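## Task

Undo the knot in the plastic bag's handles, then take exactly three pieces of fruit out of the bag and set them on the open table, away from the bag. All other fruit must stay inside the bag.

## Robot and tools

ROBOT. There are two arms, left_arm and right_arm, each ending in a two-finger gripper. The fingers point along the gripper's +z axis and spread along its y axis. The reported hand point sits between the pads, about 1 cm short of the fingertips. The shared scene frame has +z up, +x out over the table, and its origin at table height halfway between the bases. left_arm is on the +y side, with its base near y +0.333 m, and right_arm's base is near y -0.323 m. These sides do not match the left and right of the images. Fixed cameras cam_high and cam_low watch from behind the arms. cam_left_wrist and cam_right_wrist ride on the grippers. All images are 896x504.

FRAMES. Each arm reports its end_effector_position (metres), end_effector_quat_wxyz, Hand target and velocities in its own base frame. Its base axes are nearly aligned with the scene axes. Offsets you send follow that arm's base axes, and any rotation turns about the Hand target's position.

THE 14-NUMBER ROW. Every row covers both arms, even when only one should move: left dx, dy, dz, rx, ry, rz, opening, then the same seven for right. Each number lies in -1 to 1. For position, 1.0 equals 0.6 m, so 0.05 is 3 cm. For rotation, 1.0 equals 180 degrees, and rx, ry, rz make up one rotation vector. The six pose numbers are an offset, not a pose. They count from the Hand target as it was when the action or call began. Every row of an action counts from that same start, not from the row before it. Sending the same offset again moves the arm further. All zeros asks the arm to return to its present Hand target. The opening is absolute: +1 is fully open (0.093 m) and -1 is fully closed. A 0 is a half-open command, so to leave a gripper alone, resend its current opening.

TOOLS.
execute_actions(actions, cameras): actions is a list of tables, and each table has up to 15 rows. One row is one control step of 1/30 s, and a short table keeps its last row until 15 steps pass. Images come back if actions is empty or cameras lists names ("all" or specific names). An empty call also reports the scene number and task.
move(target, speed, blend, opening_speed, grip_force, blocking, cameras): target is one 14-number row or a list of up to 15 rows. Every row in the list is an offset from the same starting Hand targets. Each gripper follows a straight path, with no obstacle avoidance. speed is in m/s, from 0.002 to 2.9 (default 0.25), and turning is capped at twice that in rad/s. It may be one number or one per target. blend (m) rounds corners in a list; 0 stops at each point. opening_speed (0.2 or more, scale units per second) makes fingers change gradually. grip_force sets a per-pad limit in newtons, 10 to 50. In this task it is capped at roughly 25 to 37 N, and lower force closes slowly. blocking=false returns early while the move continues. The whole move lasts at most 10 s.
wait(seconds 0 to 10, cameras): lets time pass while holding commands.
stop(cameras): brakes a running move.
zoom_image(camera, region=[x0,y0,x1,y1]): enlarges part of the newest image, at most 504x504 px, with the origin at the top-left.
finished_scene(scene): ends scene 1 or 2 for good. Only call it once the bag is untied and the correct fruit count rests on the table.

RESULTS. Hand target is the last commanded pose after clipping, and the next offsets start from it. The gripper often stops short of it. The next command, even zeros, asks for it again, or you can send the missing distance. Tool commands lists what each arm is currently being sent. grip_measured is the finger motor on the -1..+1 scale. Pads meet near -0.94, and each millimetre of object width adds about 0.0208. To hold something, keep sending the closing number. To release it, send something well above its width reading. Joint positions end with the finger gap in metres. Joint torques include gravity and noise. Joint velocities may read "within noise". The move: line gives the outcome: done (within 10 mm and 2 degrees), off_target, moving, held or fault. It also gives limits: paced means the command was clipped, and held means steps were withheld. Calls that ran actions also list the hand position at some steps.

MOTION HINTS. Commanded orientation is clipped to within 40 degrees of the current one at each step. Friction and weight can leave the gripper low, short or tilted, especially at long reach. After each move, check its position and orientation and correct any tilt. Small moves may fail or go sideways. Do not route paths close to an arm's own base, because that can flip its shoulder posture. A blocked arm keeps pushing. To relieve it, command a target back on the free side of the gripper.

AVOID. Nothing may fall off or be left off the table. Do not drop items, release moving items, or slam or push hard. Faster moves and targets set deep past contact press harder. Do not strike the bar under the bases, the plate behind it, or the low rail before the table; these can stand up to 3 cm above the table. Keep the two grippers, housings and wrist cameras from touching, and never close one gripper on the other's fingers. Motors heat when holding loads, reaching far or straining. MOTOR HOT appears at 75 °C, a fault folds the arm at 90 °C, and at 100 °C the arm collapses. Avoid any stop of an arm, since stops carry a penalty.

Each tool is called after "Emit:" as name(argument=value, ...), one argument or row to a line, values as JSON.

## Session

Emit:
execute_actions(
  actions=[],
)

Scene clock: 0.00 s.
left_arm: end_effector_position=(+0.3741, +0.0034, +0.1040) grip_measured=+1.000 end_effector_quat_wxyz=(+0.633, -0.038, +0.773, -0.015) | right_arm: end_effector_position=(+0.3710, +0.0100, +0.1145) grip_measured=+1.000 end_effector_quat_wxyz=(+0.645, -0.001, +0.764, -0.017)
Joint positions: left_arm=[-0.004 1.585 0.238 1.148 -0.03 -0.078 0.093] | right_arm=[0.069 1.545 0.227 1.149 0.092 -0.012 0.093]
Joint velocities: within noise
Joint torques (N m): no reading
Heat: left arm: 27 °C; right arm: 27 °C.
Hand target: left_arm +0.3746, +0.0021, +0.1044; +0.633, -0.036, +0.773, -0.016 | right_arm +0.3724, +0.0118, +0.1179; +0.649, -0.003, +0.761, -0.015
Tool commands: left_gripper/opening=+1.0 right_gripper/opening=+1.0

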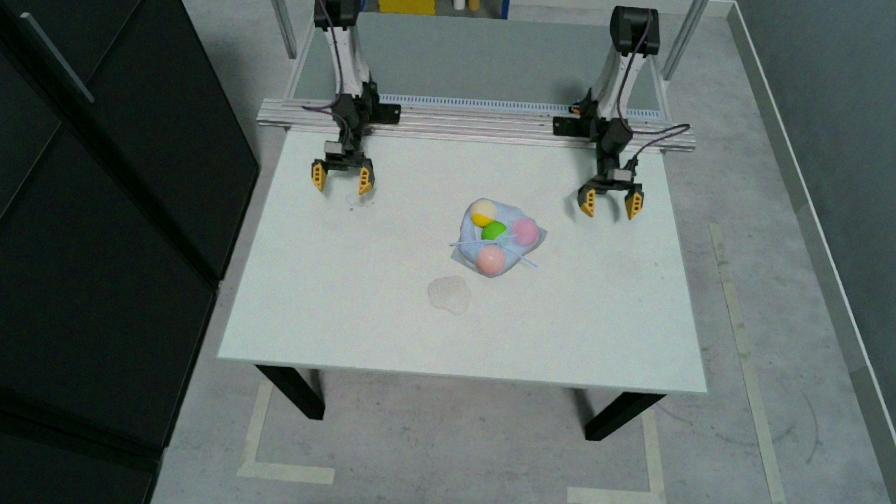

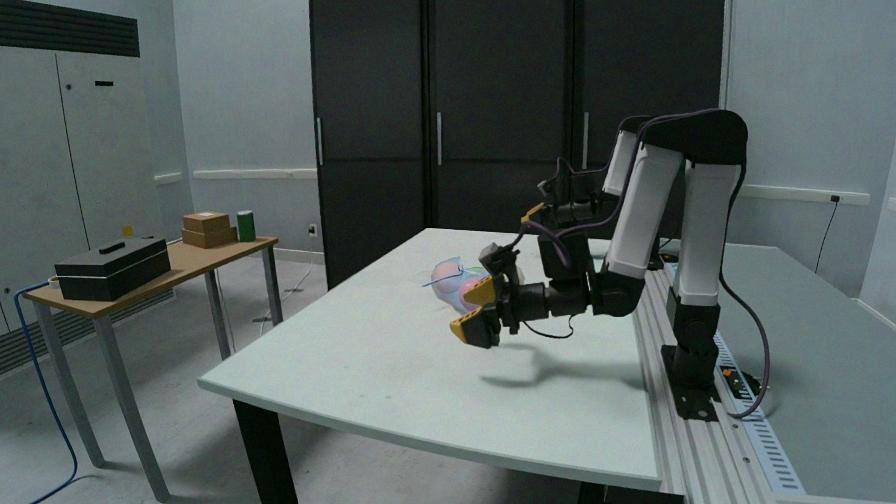

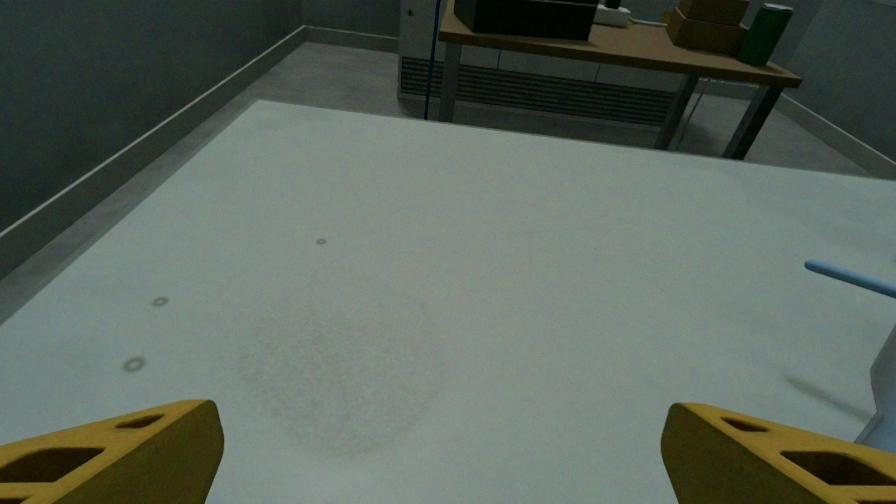

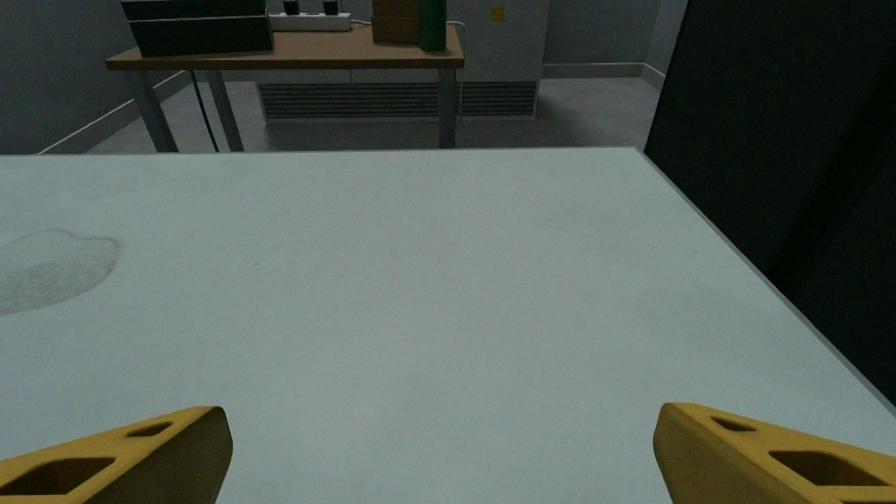

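Emit:
zoom_image(
  camera="cam_high",
  region=[420, 170, 580, 290],
)

Emit:
zoom_image(
  camera="cam_low",
  region=[400, 210, 560, 330],
)

Scaled by 3.150 from the camera's 896x504 image, which has a finer 1280x720 frame.

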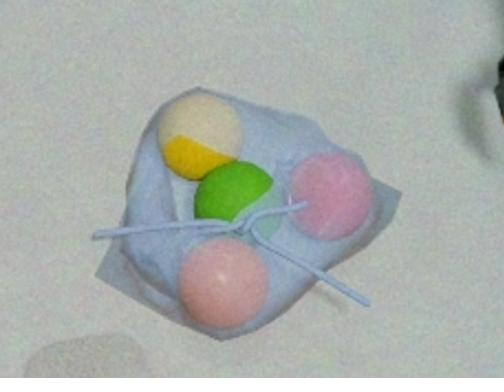

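Scaled by 3.150 from the camera's 896x504 image, which has a finer 1280x720 frame.

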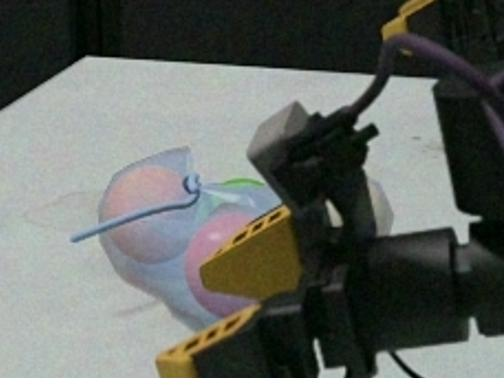

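Emit:
move(
  target=[-0.2,-0.48,0.25,0,0.1,0,1,0,0,0,0,0,0,1],
  cameras=["all"],
)

Emit:
zoom_image(
  camera="cam_low",
  region=[400, 210, 560, 330],
)

Emit:
zoom_image(
  camera="cam_left_wrist",
  region=[250, 100, 650, 400],
)

Scene clock: 5.00 s.
left_arm: end_effector_position=(+0.2538, -0.2823, +0.2532) grip_measured=+1.000 end_effector_quat_wxyz=(+0.505, -0.036, +0.862, -0.012) | right_arm: end_effector_position=(+0.3710, +0.0100, +0.1145) grip_measured=+1.000 end_effector_quat_wxyz=(+0.645, -0.001, +0.764, -0.017)
Joint positions: left_arm=[-1.212 1.552 1.398 -0.879 -0.965 -1.008 0.093] | right_arm=[0.069 1.545 0.227 1.149 0.092 -0.012 0.093]
Joint torques (N m): left_arm=[0.06 -5.37 9.02 1.1 -0.57 -0.11] | right_arm=[0.02 -4.3 5.14 2 0.07 0.05]
Heat: left arm: 28 °C; right arm: 27 °C.
Hand target: left_arm +0.2545, -0.2860, +0.2545; +0.504, -0.038, +0.863, -0.010 | right_arm +0.3724, +0.0118, +0.1179; +0.649, -0.003, +0.761, -0.015
Off the commanded pose: left_arm 0.004 m, 0 deg | right_arm 0.004 m, 1 deg.
move: done
camera_calibration:
cam_left_wrist: T_world_to_cam=[[0.053269, -0.995053, 0.0838525, -0.316682], [-0.797763, -0.0929124, -0.595769, 0.366483], [0.600613, -0.0351584, -0.798767, 0.124813], [0, 0, 0, 1]] pos_world=[0.234272, -0.276677, 0.34459]

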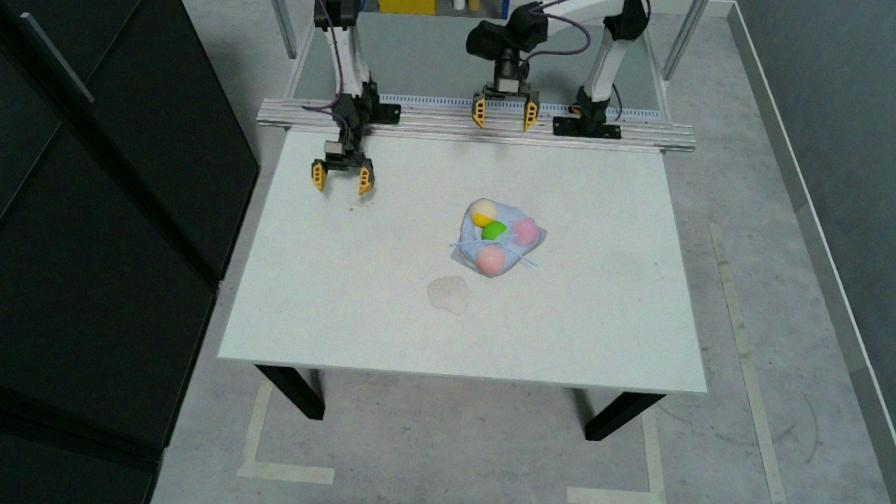

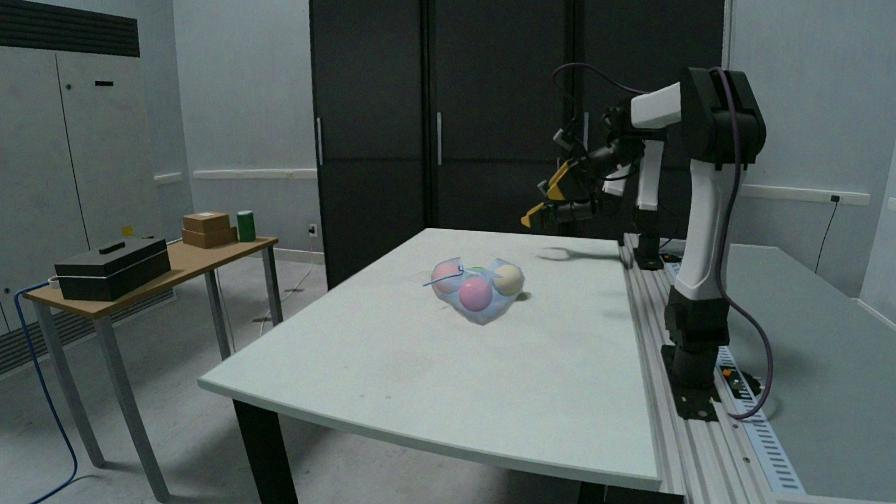

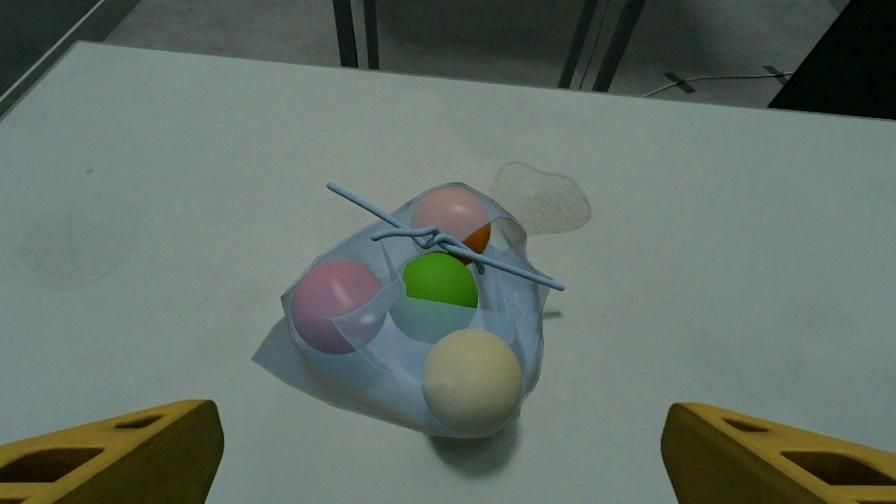

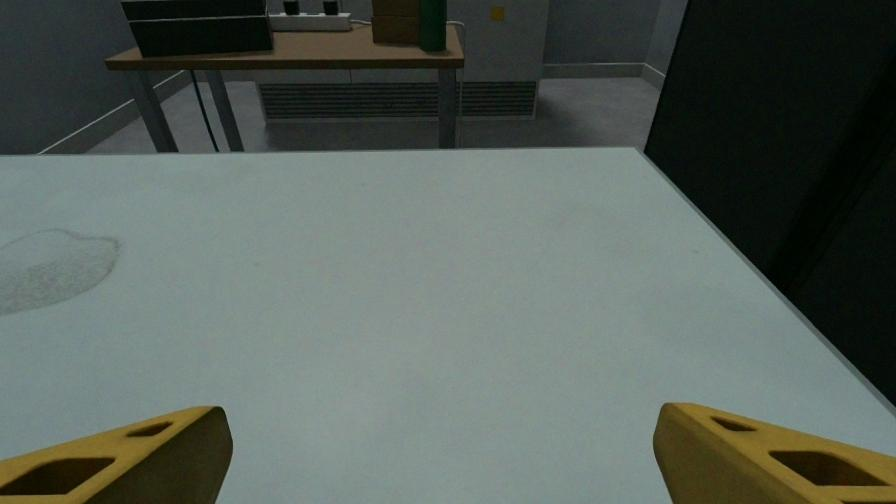

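Scaled by 3.150 from the camera's 896x504 image, which has a finer 1280x720 frame.

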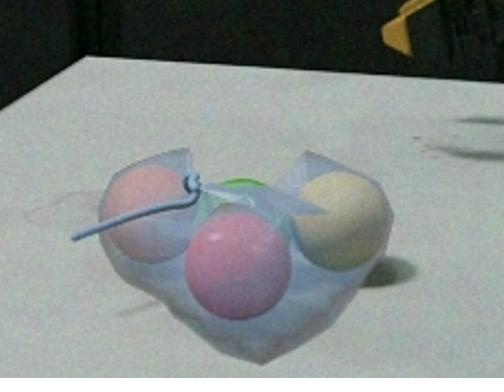

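Scaled by 1.260 from the camera's 896x504 image, which has a finer 1280x720 frame.

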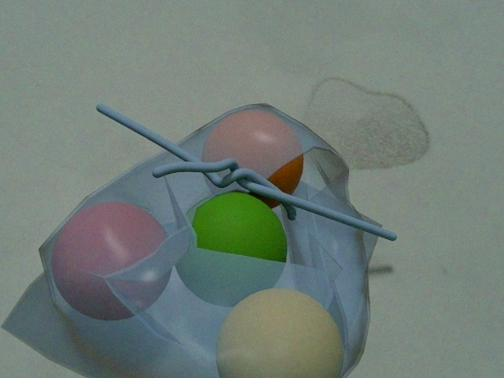

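Emit:
move(
  target=[0.12,0,-0.03,0,0.08,0,1,0,0,0,0,0,0,1],
  cameras=["cam_left_wrist"],
)

Emit:
zoom_image(
  camera="cam_left_wrist",
  region=[280, 120, 600, 320],
)

Scene clock: 8.60 s.
left_arm: end_effector_position=(+0.3257, -0.2818, +0.2392) grip_measured=+1.000 end_effector_quat_wxyz=(+0.401, -0.049, +0.915, -0.009) | right_arm: end_effector_position=(+0.3710, +0.0100, +0.1145) grip_measured=+1.000 end_effector_quat_wxyz=(+0.645, -0.001, +0.764, -0.017)
Joint positions: left_arm=[-0.956 1.735 1.666 -0.962 -0.661 -0.873 0.093] | right_arm=[0.069 1.545 0.227 1.149 0.092 -0.012 0.093]
Joint torques (N m): left_arm=[0.35 -6.9 9.03 1.21 -0.21 0.14] | right_arm=[0.05 -4.18 5.23 2.01 0.09 0.06]
Heat: left arm: 28 °C; right arm: 28 °C.
Hand target: left_arm +0.3265, -0.2861, +0.2364; +0.392, -0.039, +0.919, -0.006 | right_arm +0.3724, +0.0118, +0.1179; +0.649, -0.003, +0.761, -0.015
Off the commanded pose: left_arm 0.005 m, 2 deg | right_arm 0.004 m, 1 deg.
move: done
camera_calibration:
cam_left_wrist: T_world_to_cam=[[0.0916581, -0.992484, 0.0810867, -0.330008], [-0.911508, -0.116408, -0.394465, 0.397809], [0.400939, -0.0377553, -0.915327, 0.162791], [0, 0, 0, 1]] pos_world=[0.327585, -0.275074, 0.332688]
Images, in order (width x height): cam_left_wrist 896x504.

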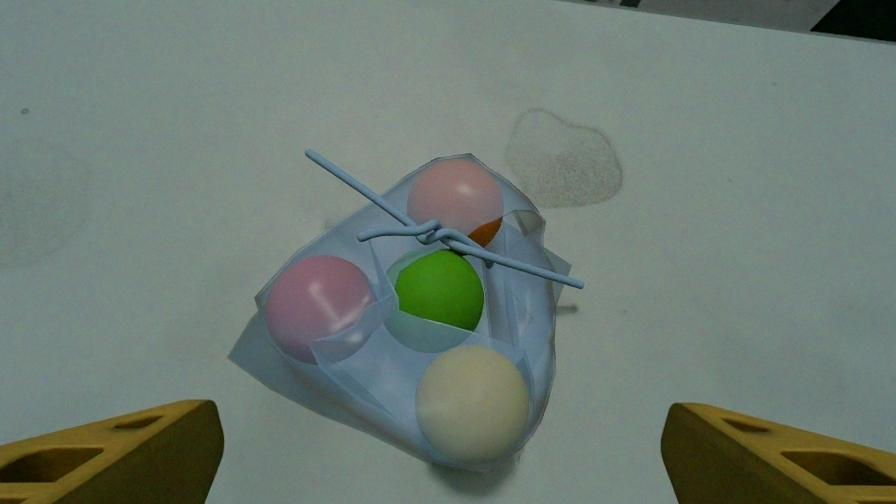

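Scaled by 1.575 from the camera's 896x504 image, which has a finer 1280x720 frame.

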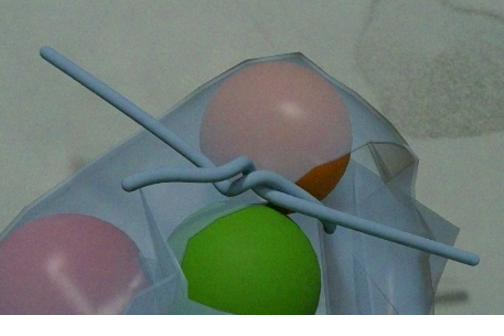

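Emit:
move(
  target=[0.214,0.107,-0.152,0.122,0.109,-0.515,-0.1,0,0,0,0,0,0,1],
  cameras=["all"],
)

Emit:
zoom_image(
  camera="cam_low",
  region=[400, 210, 560, 330],
)

Emit:
zoom_image(
  camera="cam_high",
  region=[420, 170, 580, 290],
)

Scene clock: 17.80 s.
left_arm: end_effector_position=(+0.4560, -0.2197, +0.1501) grip_measured=-0.098 end_effector_quat_wxyz=(+0.153, +0.688, +0.701, -0.105) | right_arm: end_effector_position=(+0.3710, +0.0100, +0.1145) grip_measured=+1.000 end_effector_quat_wxyz=(+0.645, -0.001, +0.764, -0.017)
Joint positions: left_arm=[-0.345 2.471 2.647 -1.549 0.317 1.176 0.04] | right_arm=[0.069 1.545 0.227 1.149 0.092 -0.012 0.093]
Joint torques (N m): left_arm=[0.21 -11.48 7.76 0.61 0.46 0.12] | right_arm=[0.09 -4.31 5.16 2.01 0.08 0.05]
Heat: left arm: 29 °C; right arm: 29 °C.
Hand target: left_arm +0.4550, -0.2217, +0.1453; +0.122, +0.697, +0.696, -0.122 | right_arm +0.3724, +0.0118, +0.1179; +0.649, -0.003, +0.761, -0.015
Off the commanded pose: left_arm 0.005 m, 4 deg | right_arm 0.004 m, 1 deg.
joint sent to its limit (left arm) — joint 4 (wrist pitch), lower limit. The joint targets are off in orientation, not in position.
move: off_target (left_arm)
camera_calibration:
cam_left_wrist: T_world_to_cam=[[-0.99774, -0.050446, -0.0443755, 0.449384], [-0.052624, 0.997394, 0.049364, 0.27504], [0.0417696, 0.0515877, -0.997795, 0.227106], [0, 0, 0, 1]] pos_world=[0.453356, -0.263369, 0.23297]

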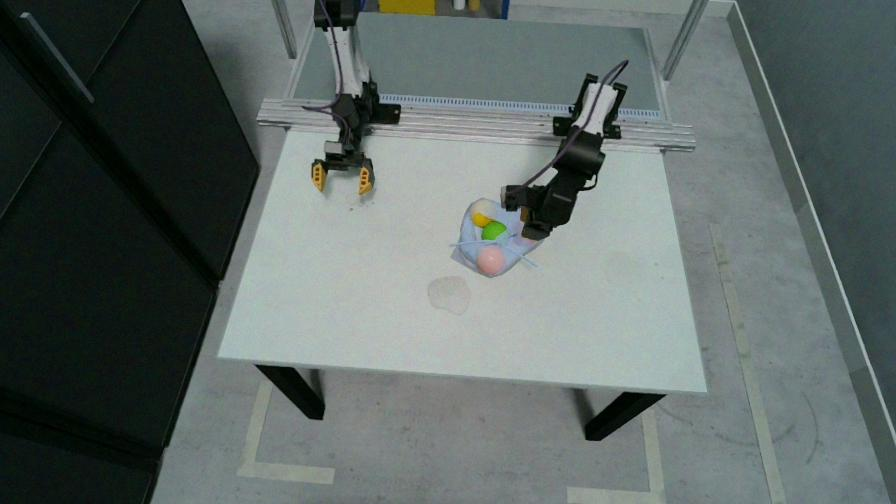

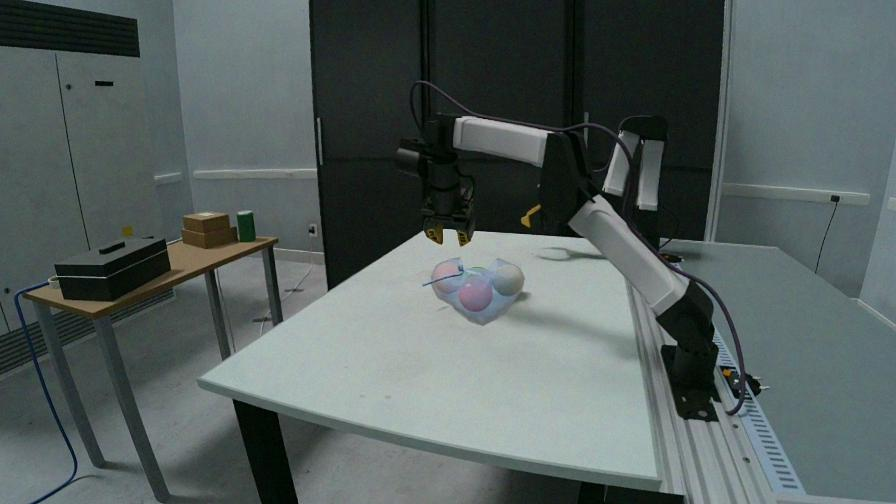

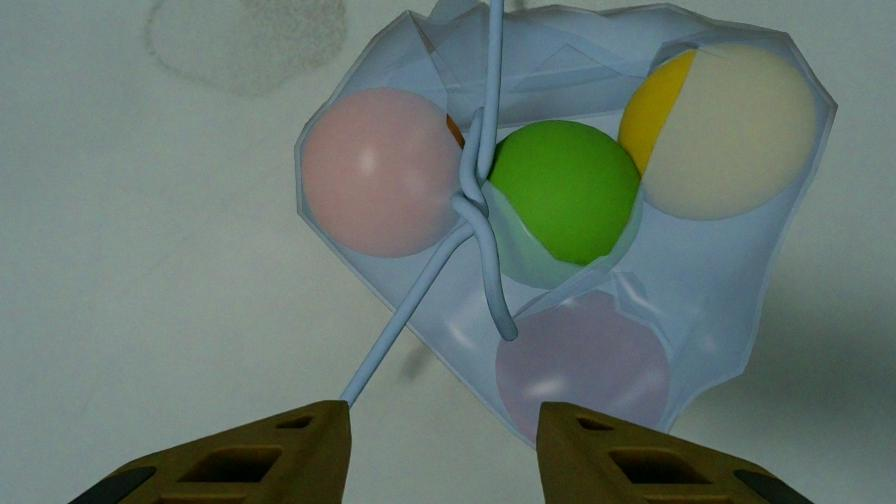

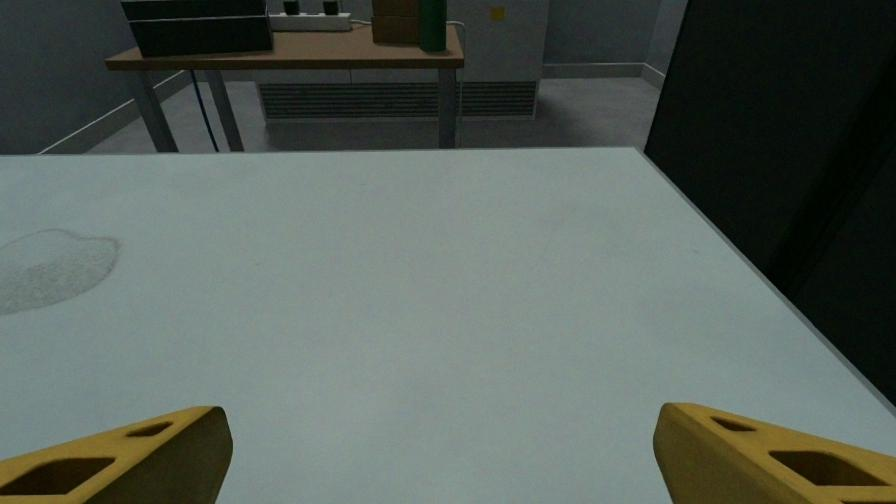

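Scaled by 3.150 from the camera's 896x504 image, which has a finer 1280x720 frame.

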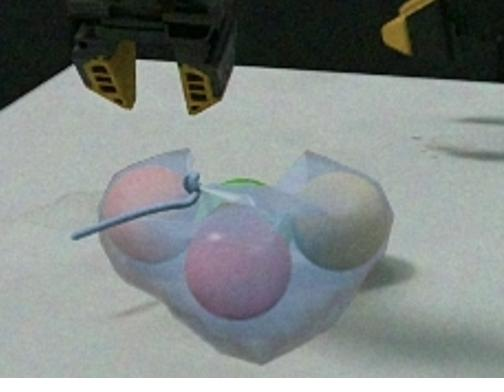

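Scaled by 3.150 from the camera's 896x504 image, which has a finer 1280x720 frame.

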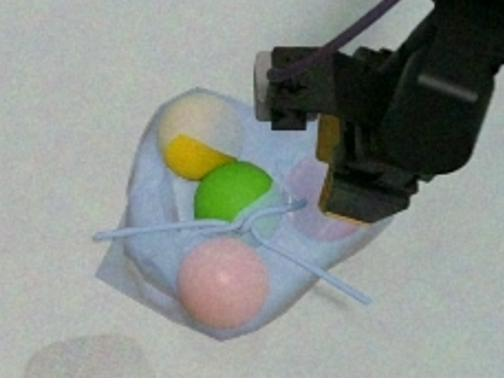

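Emit:
zoom_image(
  camera="cam_left_wrist",
  region=[400, 90, 580, 350],
)

Scaled by 1.938 from the camera's 896x504 image, which has a finer 1280x720 frame.

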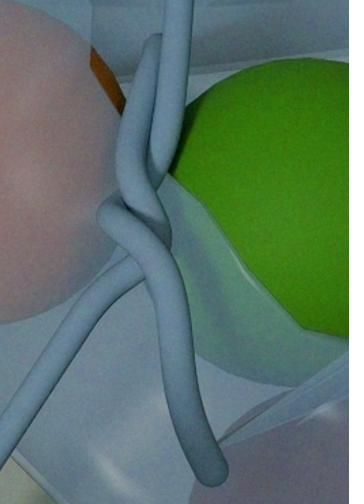

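Emit:
move(
  target=[-0.023,-0.035,-0.115,0,0,0,-0.3,0,0,0,0,0,0,1],
  speed=0.12,
  cameras=["cam_left_wrist","cam_low"],
)

Emit:
zoom_image(
  camera="cam_low",
  region=[400, 210, 560, 330],
)

Scene clock: 20.73 s.
left_arm: end_effector_position=(+0.4435, -0.2405, +0.0693) grip_measured=-0.298 end_effector_quat_wxyz=(+0.117, +0.697, +0.696, -0.129) | right_arm: end_effector_position=(+0.3710, +0.0100, +0.1145) grip_measured=+1.000 end_effector_quat_wxyz=(+0.645, -0.001, +0.764, -0.017)
Joint positions: left_arm=[-0.389 2.441 2.269 -1.278 0.329 1.163 0.031] | right_arm=[0.069 1.545 0.227 1.149 0.092 -0.012 0.093]
Joint torques (N m): left_arm=[-0.46 -15.62 4.16 0.78 0.23 -0.08] | right_arm=[0.05 -4.25 5.19 2.01 0.09 0.04]
Heat: left arm: 30 °C; right arm: 30 °C.
Hand target: left_arm +0.4410, -0.2427, +0.0762; +0.122, +0.697, +0.696, -0.123 | right_arm +0.3724, +0.0118, +0.1179; +0.649, -0.003, +0.761, -0.015
Off the commanded pose: left_arm 0.008 m, 1 deg | right_arm 0.004 m, 1 deg.
move: done
camera_calibration:
cam_left_wrist: T_world_to_cam=[[-0.999237, -0.0168955, 0.0352169, 0.435512], [-0.0144464, 0.997535, 0.0686745, 0.280909], [-0.0362903, 0.0681133, -0.997017, 0.186542], [0, 0, 0, 1]] pos_world=[0.446007, -0.285564, 0.151357]
Images, in order (width x height): cam_low 896x504, cam_left_wrist 896x504.

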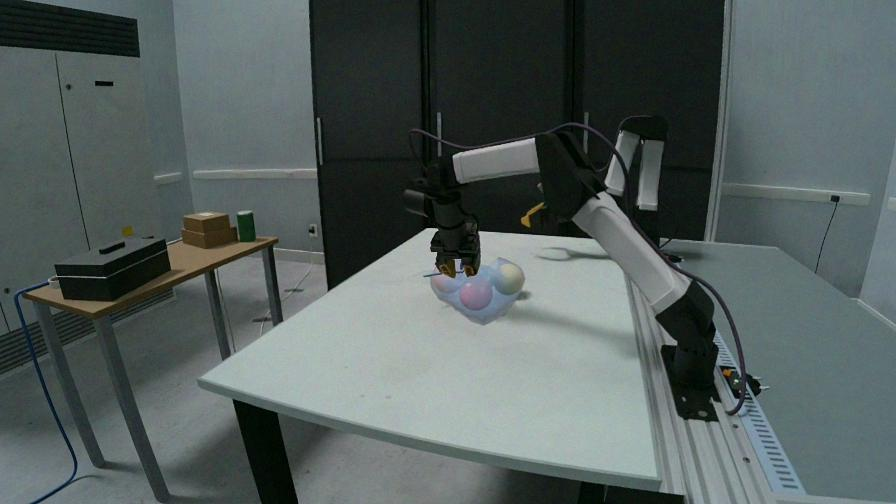

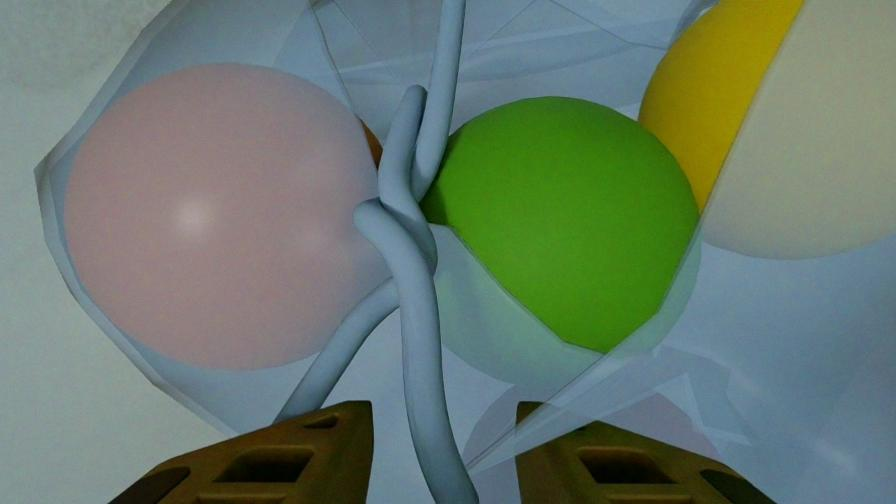

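Scaled by 3.150 from the camera's 896x504 image, which has a finer 1280x720 frame.

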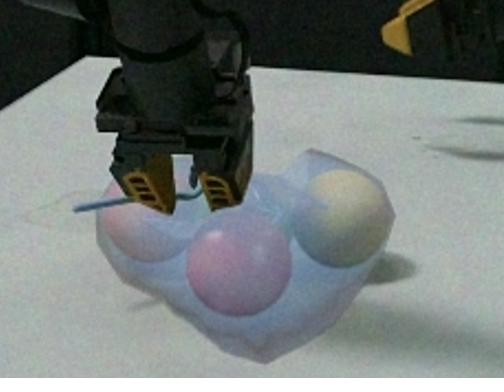

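Emit:
move(
  target=[
    [0,-0.008,-0.02,0,0,0,-0.4,0,0,0,0,0,0,1],
    [0,-0.008,-0.02,0,0,0,-1,0,0,0,0,0,0,1],
  ],
  speed=0.08,
  cameras=["cam_left_wrist"],
)

Scene clock: 23.43 s.
left_arm: end_effector_position=(+0.4461, -0.2462, +0.0629) grip_measured=-0.968 end_effector_quat_wxyz=(+0.127, +0.695, +0.696, -0.127) | right_arm: end_effector_position=(+0.3710, +0.0100, +0.1145) grip_measured=+1.000 end_effector_quat_wxyz=(+0.645, -0.001, +0.764, -0.017)
Joint positions: left_arm=[-0.396 2.436 2.231 -1.222 0.333 1.15 0] | right_arm=[0.069 1.545 0.227 1.149 0.092 -0.012 0.093]
Joint torques (N m): left_arm=[-0.65 -14.72 4.4 0.71 0.18 -0.07] | right_arm=[0.02 -4.21 5.24 2.01 0.07 0.06]
Heat: left arm: 32 °C; right arm: 30 °C.
Hand target: left_arm +0.4411, -0.2476, +0.0643; +0.122, +0.697, +0.696, -0.122 | right_arm +0.3724, +0.0118, +0.1179; +0.649, -0.003, +0.761, -0.015
Off the commanded pose: left_arm 0.005 m, 1 deg | right_arm 0.004 m, 1 deg.
move: done
camera_calibration:
cam_left_wrist: T_world_to_cam=[[-0.999591, -0.0209103, 0.0195342, 0.43842], [-0.0197874, 0.998234, 0.0560055, 0.290356], [-0.0206708, 0.0555961, -0.998239, 0.170787], [0, 0, 0, 1]] pos_world=[0.447517, -0.290171, 0.145661]
Images, in order (width x height): cam_left_wrist 896x504.

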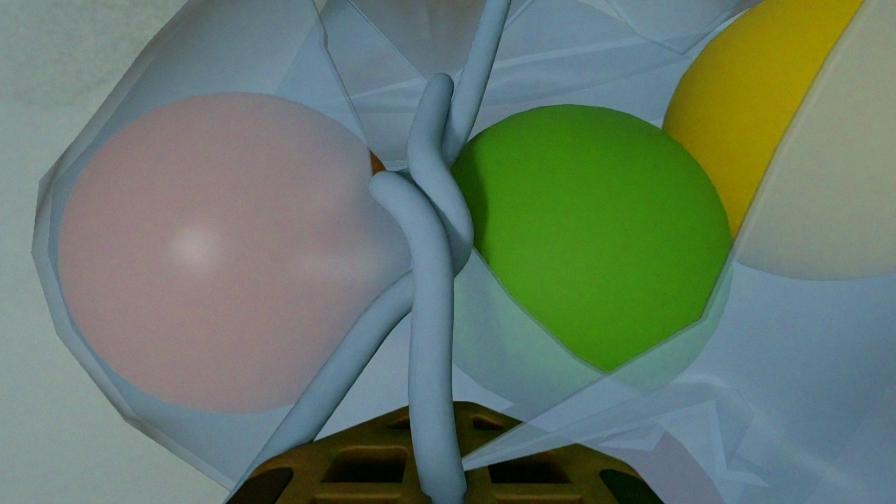

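Emit:
move(
  target=[
    [0,0,0.005,0,0,0,-0.5,0,0,0,0,0,0,1],
    [0,0,0.05,0,0,0,-0.4,0,0,0,0,0,0,1],
    [0,-0.035,0.05,0,0,0,-0.4,0,0,0,0,0,0,1],
    [0,-0.035,0.01,0,0,0,-0.4,0,0,0,0,0,0,1],
  ],
  speed=0.1,
  cameras=["cam_left_wrist","cam_low"],
)

Emit:
zoom_image(
  camera="cam_low",
  region=[400, 210, 560, 330],
)

Scene clock: 28.53 s.
left_arm: end_effector_position=(+0.4431, -0.2657, +0.0771) grip_measured=-0.402 end_effector_quat_wxyz=(+0.128, +0.698, +0.694, -0.125) | right_arm: end_effector_position=(+0.3710, +0.0100, +0.1145) grip_measured=+1.000 end_effector_quat_wxyz=(+0.645, -0.001, +0.764, -0.017)
Joint positions: left_arm=[-0.436 2.466 2.341 -1.286 0.323 1.113 0.026] | right_arm=[0.069 1.545 0.227 1.149 0.092 -0.012 0.093]
Joint torques (N m): left_arm=[-0.58 -13.33 4.82 0.89 0.2 -0.1] | right_arm=[0.03 -4.29 5.14 2.02 0.08 0.06]
Heat: left arm: 35 °C; right arm: 30 °C.
Hand target: left_arm +0.4411, -0.2685, +0.0703; +0.122, +0.697, +0.696, -0.122 | right_arm +0.3724, +0.0118, +0.1179; +0.649, -0.003, +0.761, -0.015
Off the commanded pose: left_arm 0.008 m, 1 deg | right_arm 0.004 m, 1 deg.
move: done
camera_calibration:
cam_left_wrist: T_world_to_cam=[[-0.999783, -0.0158676, 0.0134977, 0.436648], [-0.0150618, 0.998213, 0.0578354, 0.306861], [-0.0143913, 0.0576196, -0.998235, 0.183726], [0, 0, 0, 1]] pos_world=[0.443819, -0.30997, 0.159761]
Images, in order (width x height): cam_low 896x504, cam_left_wrist 896x504.

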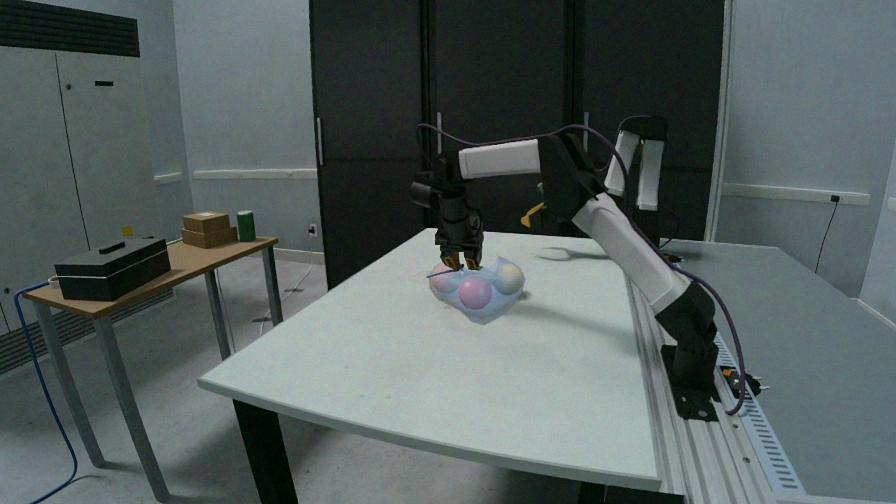

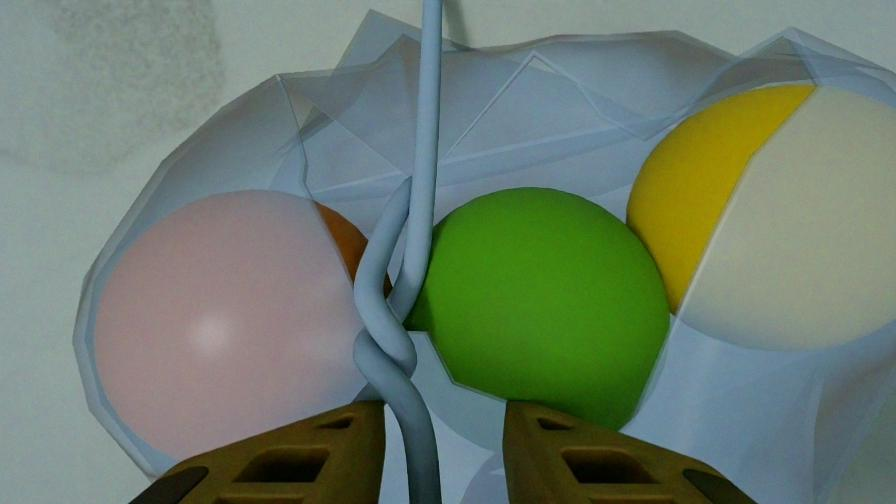

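Scaled by 3.150 from the camera's 896x504 image, which has a finer 1280x720 frame.

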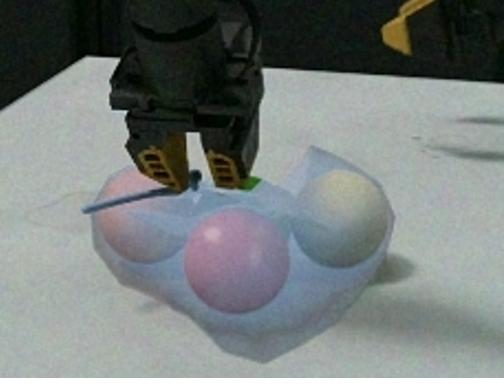

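Emit:
move(
  target=[
    [0,0,-0.02,0,0,0,-0.55,0,0,0,0,0,0,1],
    [0,0,-0.02,0,0,0,-1,0,0,0,0,0,0,1],
  ],
  speed=0.06,
  cameras=["cam_left_wrist"],
)

Scene clock: 30.57 s.
left_arm: end_effector_position=(+0.4515, -0.2696, +0.0704) grip_measured=-0.927 end_effector_quat_wxyz=(+0.147, +0.698, +0.691, -0.118) | right_arm: end_effector_position=(+0.3710, +0.0100, +0.1145) grip_measured=+1.000 end_effector_quat_wxyz=(+0.645, -0.001, +0.764, -0.017)
Joint positions: left_arm=[-0.436 2.459 2.296 -1.206 0.323 1.113 0.001] | right_arm=[0.069 1.545 0.227 1.149 0.092 -0.012 0.093]
Joint torques (N m): left_arm=[-0.57 -13.23 4.01 0.67 0.2 -0.09] | right_arm=[-0.01 -4.22 5.19 2.01 0.08 0.03]
Heat: left arm: 35 °C; right arm: 30 °C.
Hand target: left_arm +0.4411, -0.2686, +0.0583; +0.122, +0.697, +0.696, -0.122 | right_arm +0.3724, +0.0118, +0.1179; +0.649, -0.003, +0.761, -0.015
Off the commanded pose: left_arm 0.016 m, 3 deg | right_arm 0.004 m, 1 deg.
move: off_target (left_arm); target 2's new opening was sent with left_arm's hand 0.018 m and 3 deg from that target
camera_calibration:
cam_left_wrist: T_world_to_cam=[[-0.9996, -0.0166994, -0.0228167, 0.447249], [-0.0176125, 0.999027, 0.0404228, 0.313774], [0.0221195, 0.0408085, -0.998922, 0.156316], [0, 0, 0, 1]] pos_world=[0.449139, -0.312379, 0.153669]
Images, in order (width x height): cam_left_wrist 896x504.

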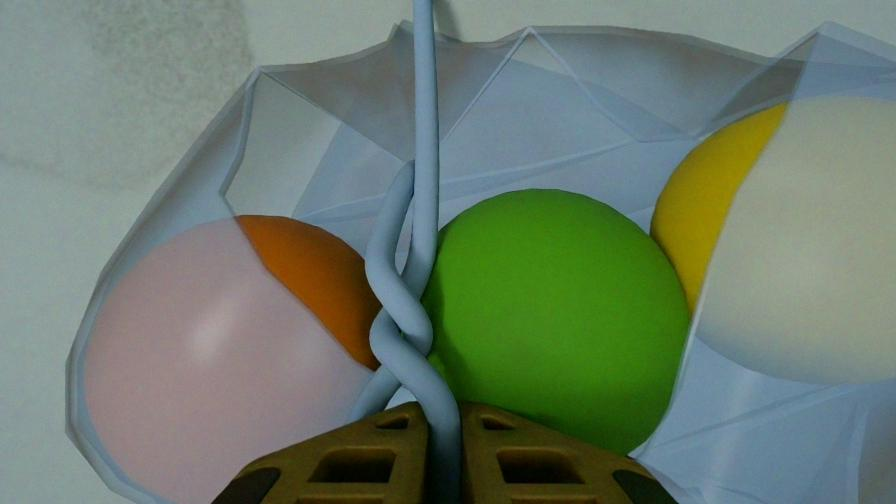

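Emit:
move(
  target=[
    [0,0.05,0.06,0,0,0,-1,0,0,0,0,0,0,1],
  ],
  speed=0.06,
  cameras=["cam_left_wrist","cam_low"],
)

Emit:
zoom_image(
  camera="cam_low",
  region=[400, 210, 560, 330],
)

Scene clock: 32.60 s.
left_arm: end_effector_position=(+0.4405, -0.2388, +0.0705) grip_measured=-0.927 end_effector_quat_wxyz=(+0.105, +0.691, +0.703, -0.131) | right_arm: end_effector_position=(+0.3710, +0.0100, +0.1145) grip_measured=+1.000 end_effector_quat_wxyz=(+0.645, -0.001, +0.764, -0.017)
Joint positions: left_arm=[-0.39 2.451 2.296 -1.316 0.323 1.147 0.001] | right_arm=[0.069 1.545 0.227 1.149 0.092 -0.012 0.093]
Joint torques (N m): left_arm=[0.34 -16.54 7.69 0.41 0.31 0.15] | right_arm=[-0.03 -4.16 5.29 2 0.09 0.04]
Heat: left arm: 37 °C; right arm: 31 °C.
Hand target: left_arm +0.4411, -0.2385, +0.0943; +0.122, +0.697, +0.696, -0.122 | right_arm +0.3724, +0.0118, +0.1179; +0.649, -0.003, +0.761, -0.015
Off the commanded pose: left_arm 0.024 m, 2 deg | right_arm 0.004 m, 1 deg.
move: off_target (left_arm)
camera_calibration:
cam_left_wrist: T_world_to_cam=[[-0.997879, -0.0313288, 0.0570553, 0.426961], [-0.026533, 0.9962, 0.0829549, 0.283096], [-0.0594374, 0.0812651, -0.994919, 0.200717], [0, 0, 0, 1]] pos_world=[0.445497, -0.284955, 0.151852]
Images, in order (width x height): cam_low 896x504, cam_left_wrist 896x504.

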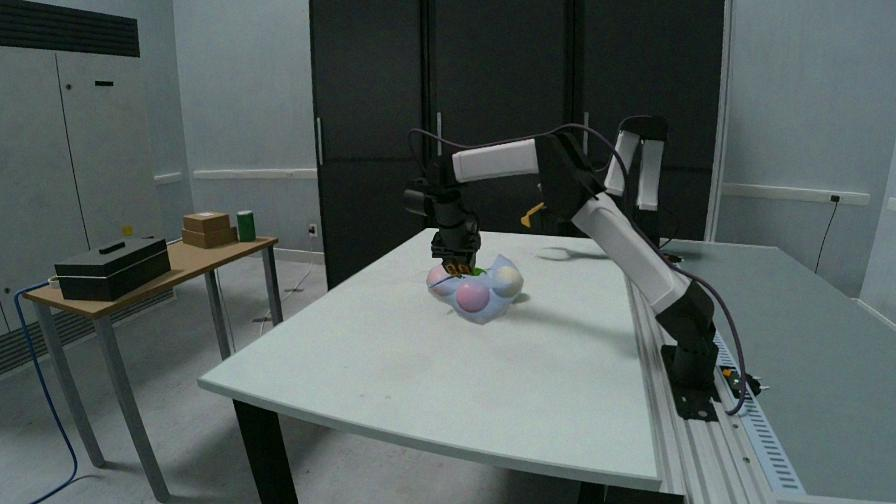

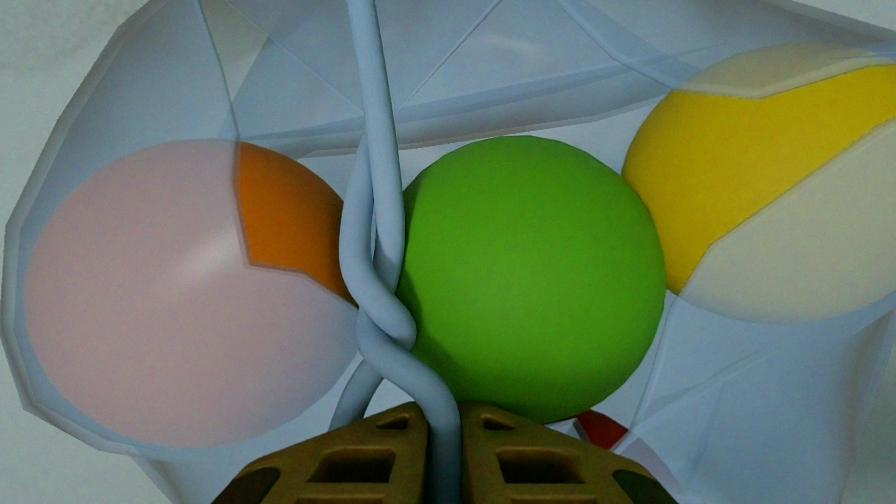

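Scaled by 3.150 from the camera's 896x504 image, which has a finer 1280x720 frame.

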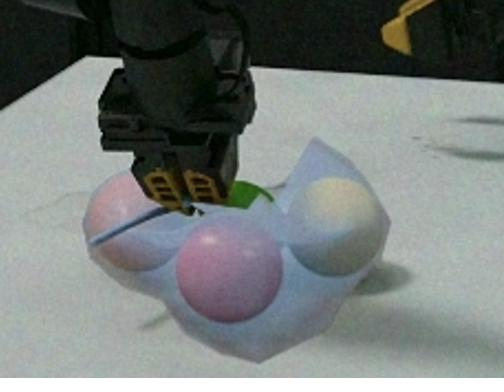

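Emit:
move(
  target=[
    [0,0.04,0.12,0,0,0,-1,0,0,0,0,0,0,1],
  ],
  speed=0.06,
  cameras=["cam_left_wrist","cam_low","cam_high"],
)

Emit:
zoom_image(
  camera="cam_low",
  region=[400, 210, 560, 330],
)

Scene clock: 34.97 s.
left_arm: end_effector_position=(+0.4443, -0.2158, +0.1454) grip_measured=-0.927 end_effector_quat_wxyz=(+0.133, +0.688, +0.704, -0.116) | right_arm: end_effector_position=(+0.3710, +0.0100, +0.1145) grip_measured=+1.000 end_effector_quat_wxyz=(+0.645, -0.001, +0.764, -0.017)
Joint positions: left_arm=[-0.344 2.436 2.569 -1.553 0.323 1.179 0.001] | right_arm=[0.069 1.545 0.227 1.149 0.092 -0.012 0.093]
Joint torques (N m): left_arm=[0.44 -15.94 6.53 0.56 0.39 0.14] | right_arm=[0.08 -4.22 5.23 2 0.08 0.06]
Heat: left arm: 38 °C; right arm: 31 °C.
Hand target: left_arm +0.4411, -0.2145, +0.1662; +0.122, +0.697, +0.696, -0.123 | right_arm +0.3724, +0.0118, +0.1179; +0.649, -0.003, +0.761, -0.015
Off the commanded pose: left_arm 0.021 m, 2 deg | right_arm 0.004 m, 1 deg.
joint sent to its limit (left arm) — joint 4 (wrist pitch), lower limit. The joint targets are off in orientation, not in position.
move: off_target (left_arm)
camera_calibration:
cam_left_wrist: T_world_to_cam=[[-0.998871, -0.0474952, -0.000119699, 0.432386], [-0.0474094, 0.996908, 0.0626635, 0.266494], [-0.00285689, 0.0625984, -0.998035, 0.244891], [0, 0, 0, 1]] pos_world=[0.445231, -0.260463, 0.227762]
Images, in order (width x height): cam_high 896x504, cam_low 896x504, cam_left_wrist 896x504.

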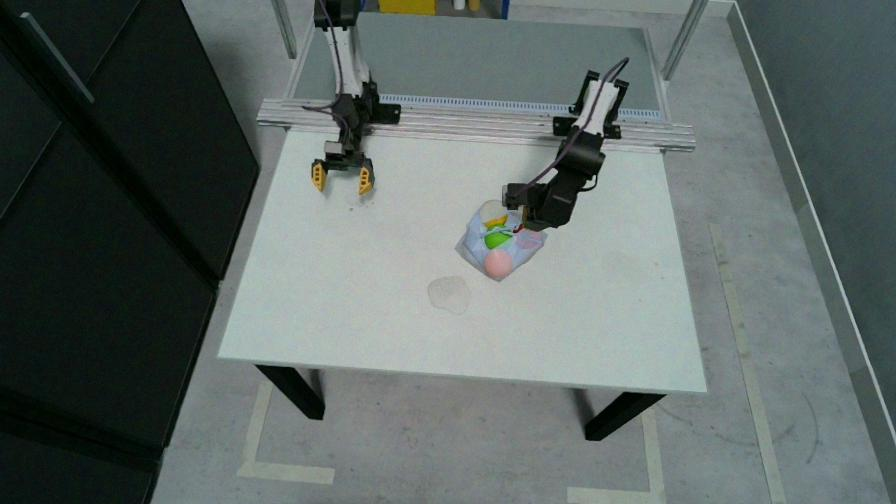

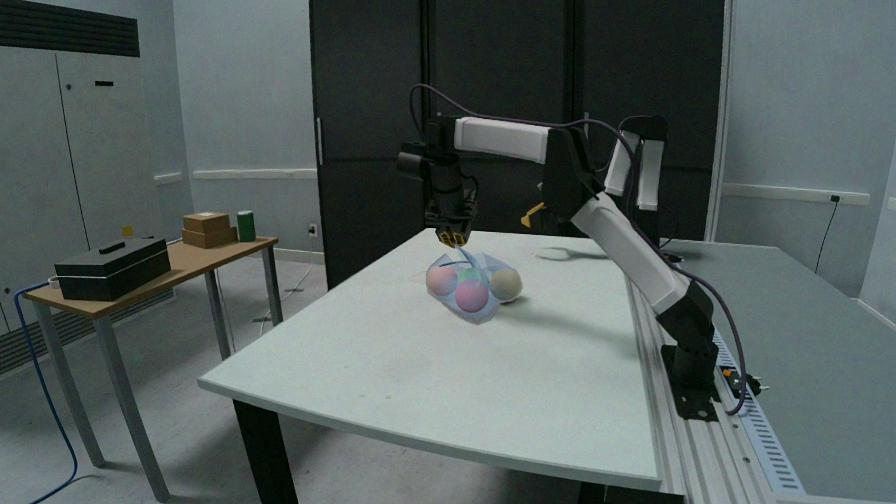

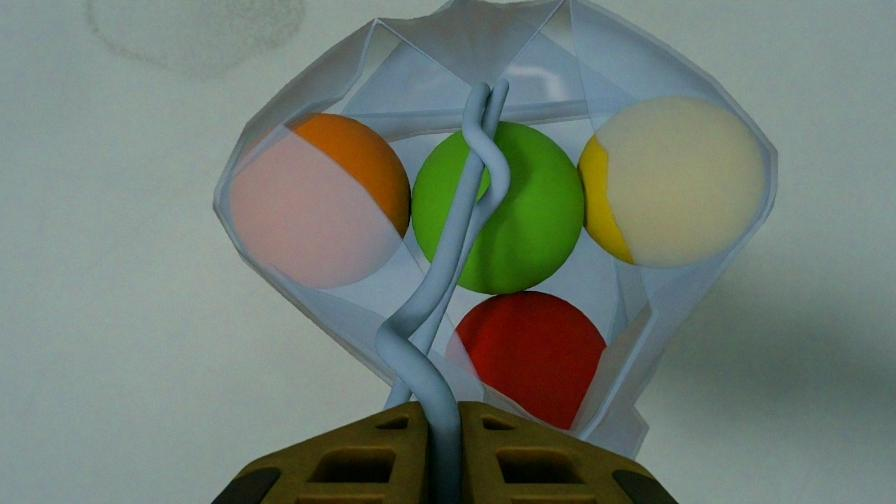

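Scaled by 3.150 from the camera's 896x504 image, which has a finer 1280x720 frame.

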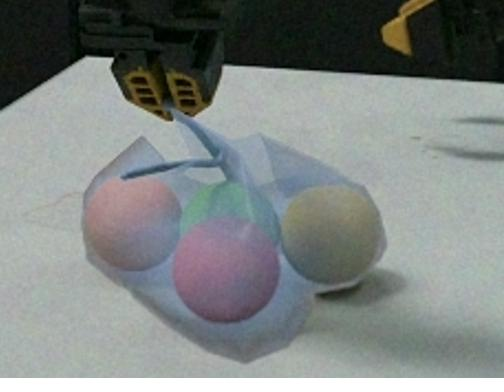

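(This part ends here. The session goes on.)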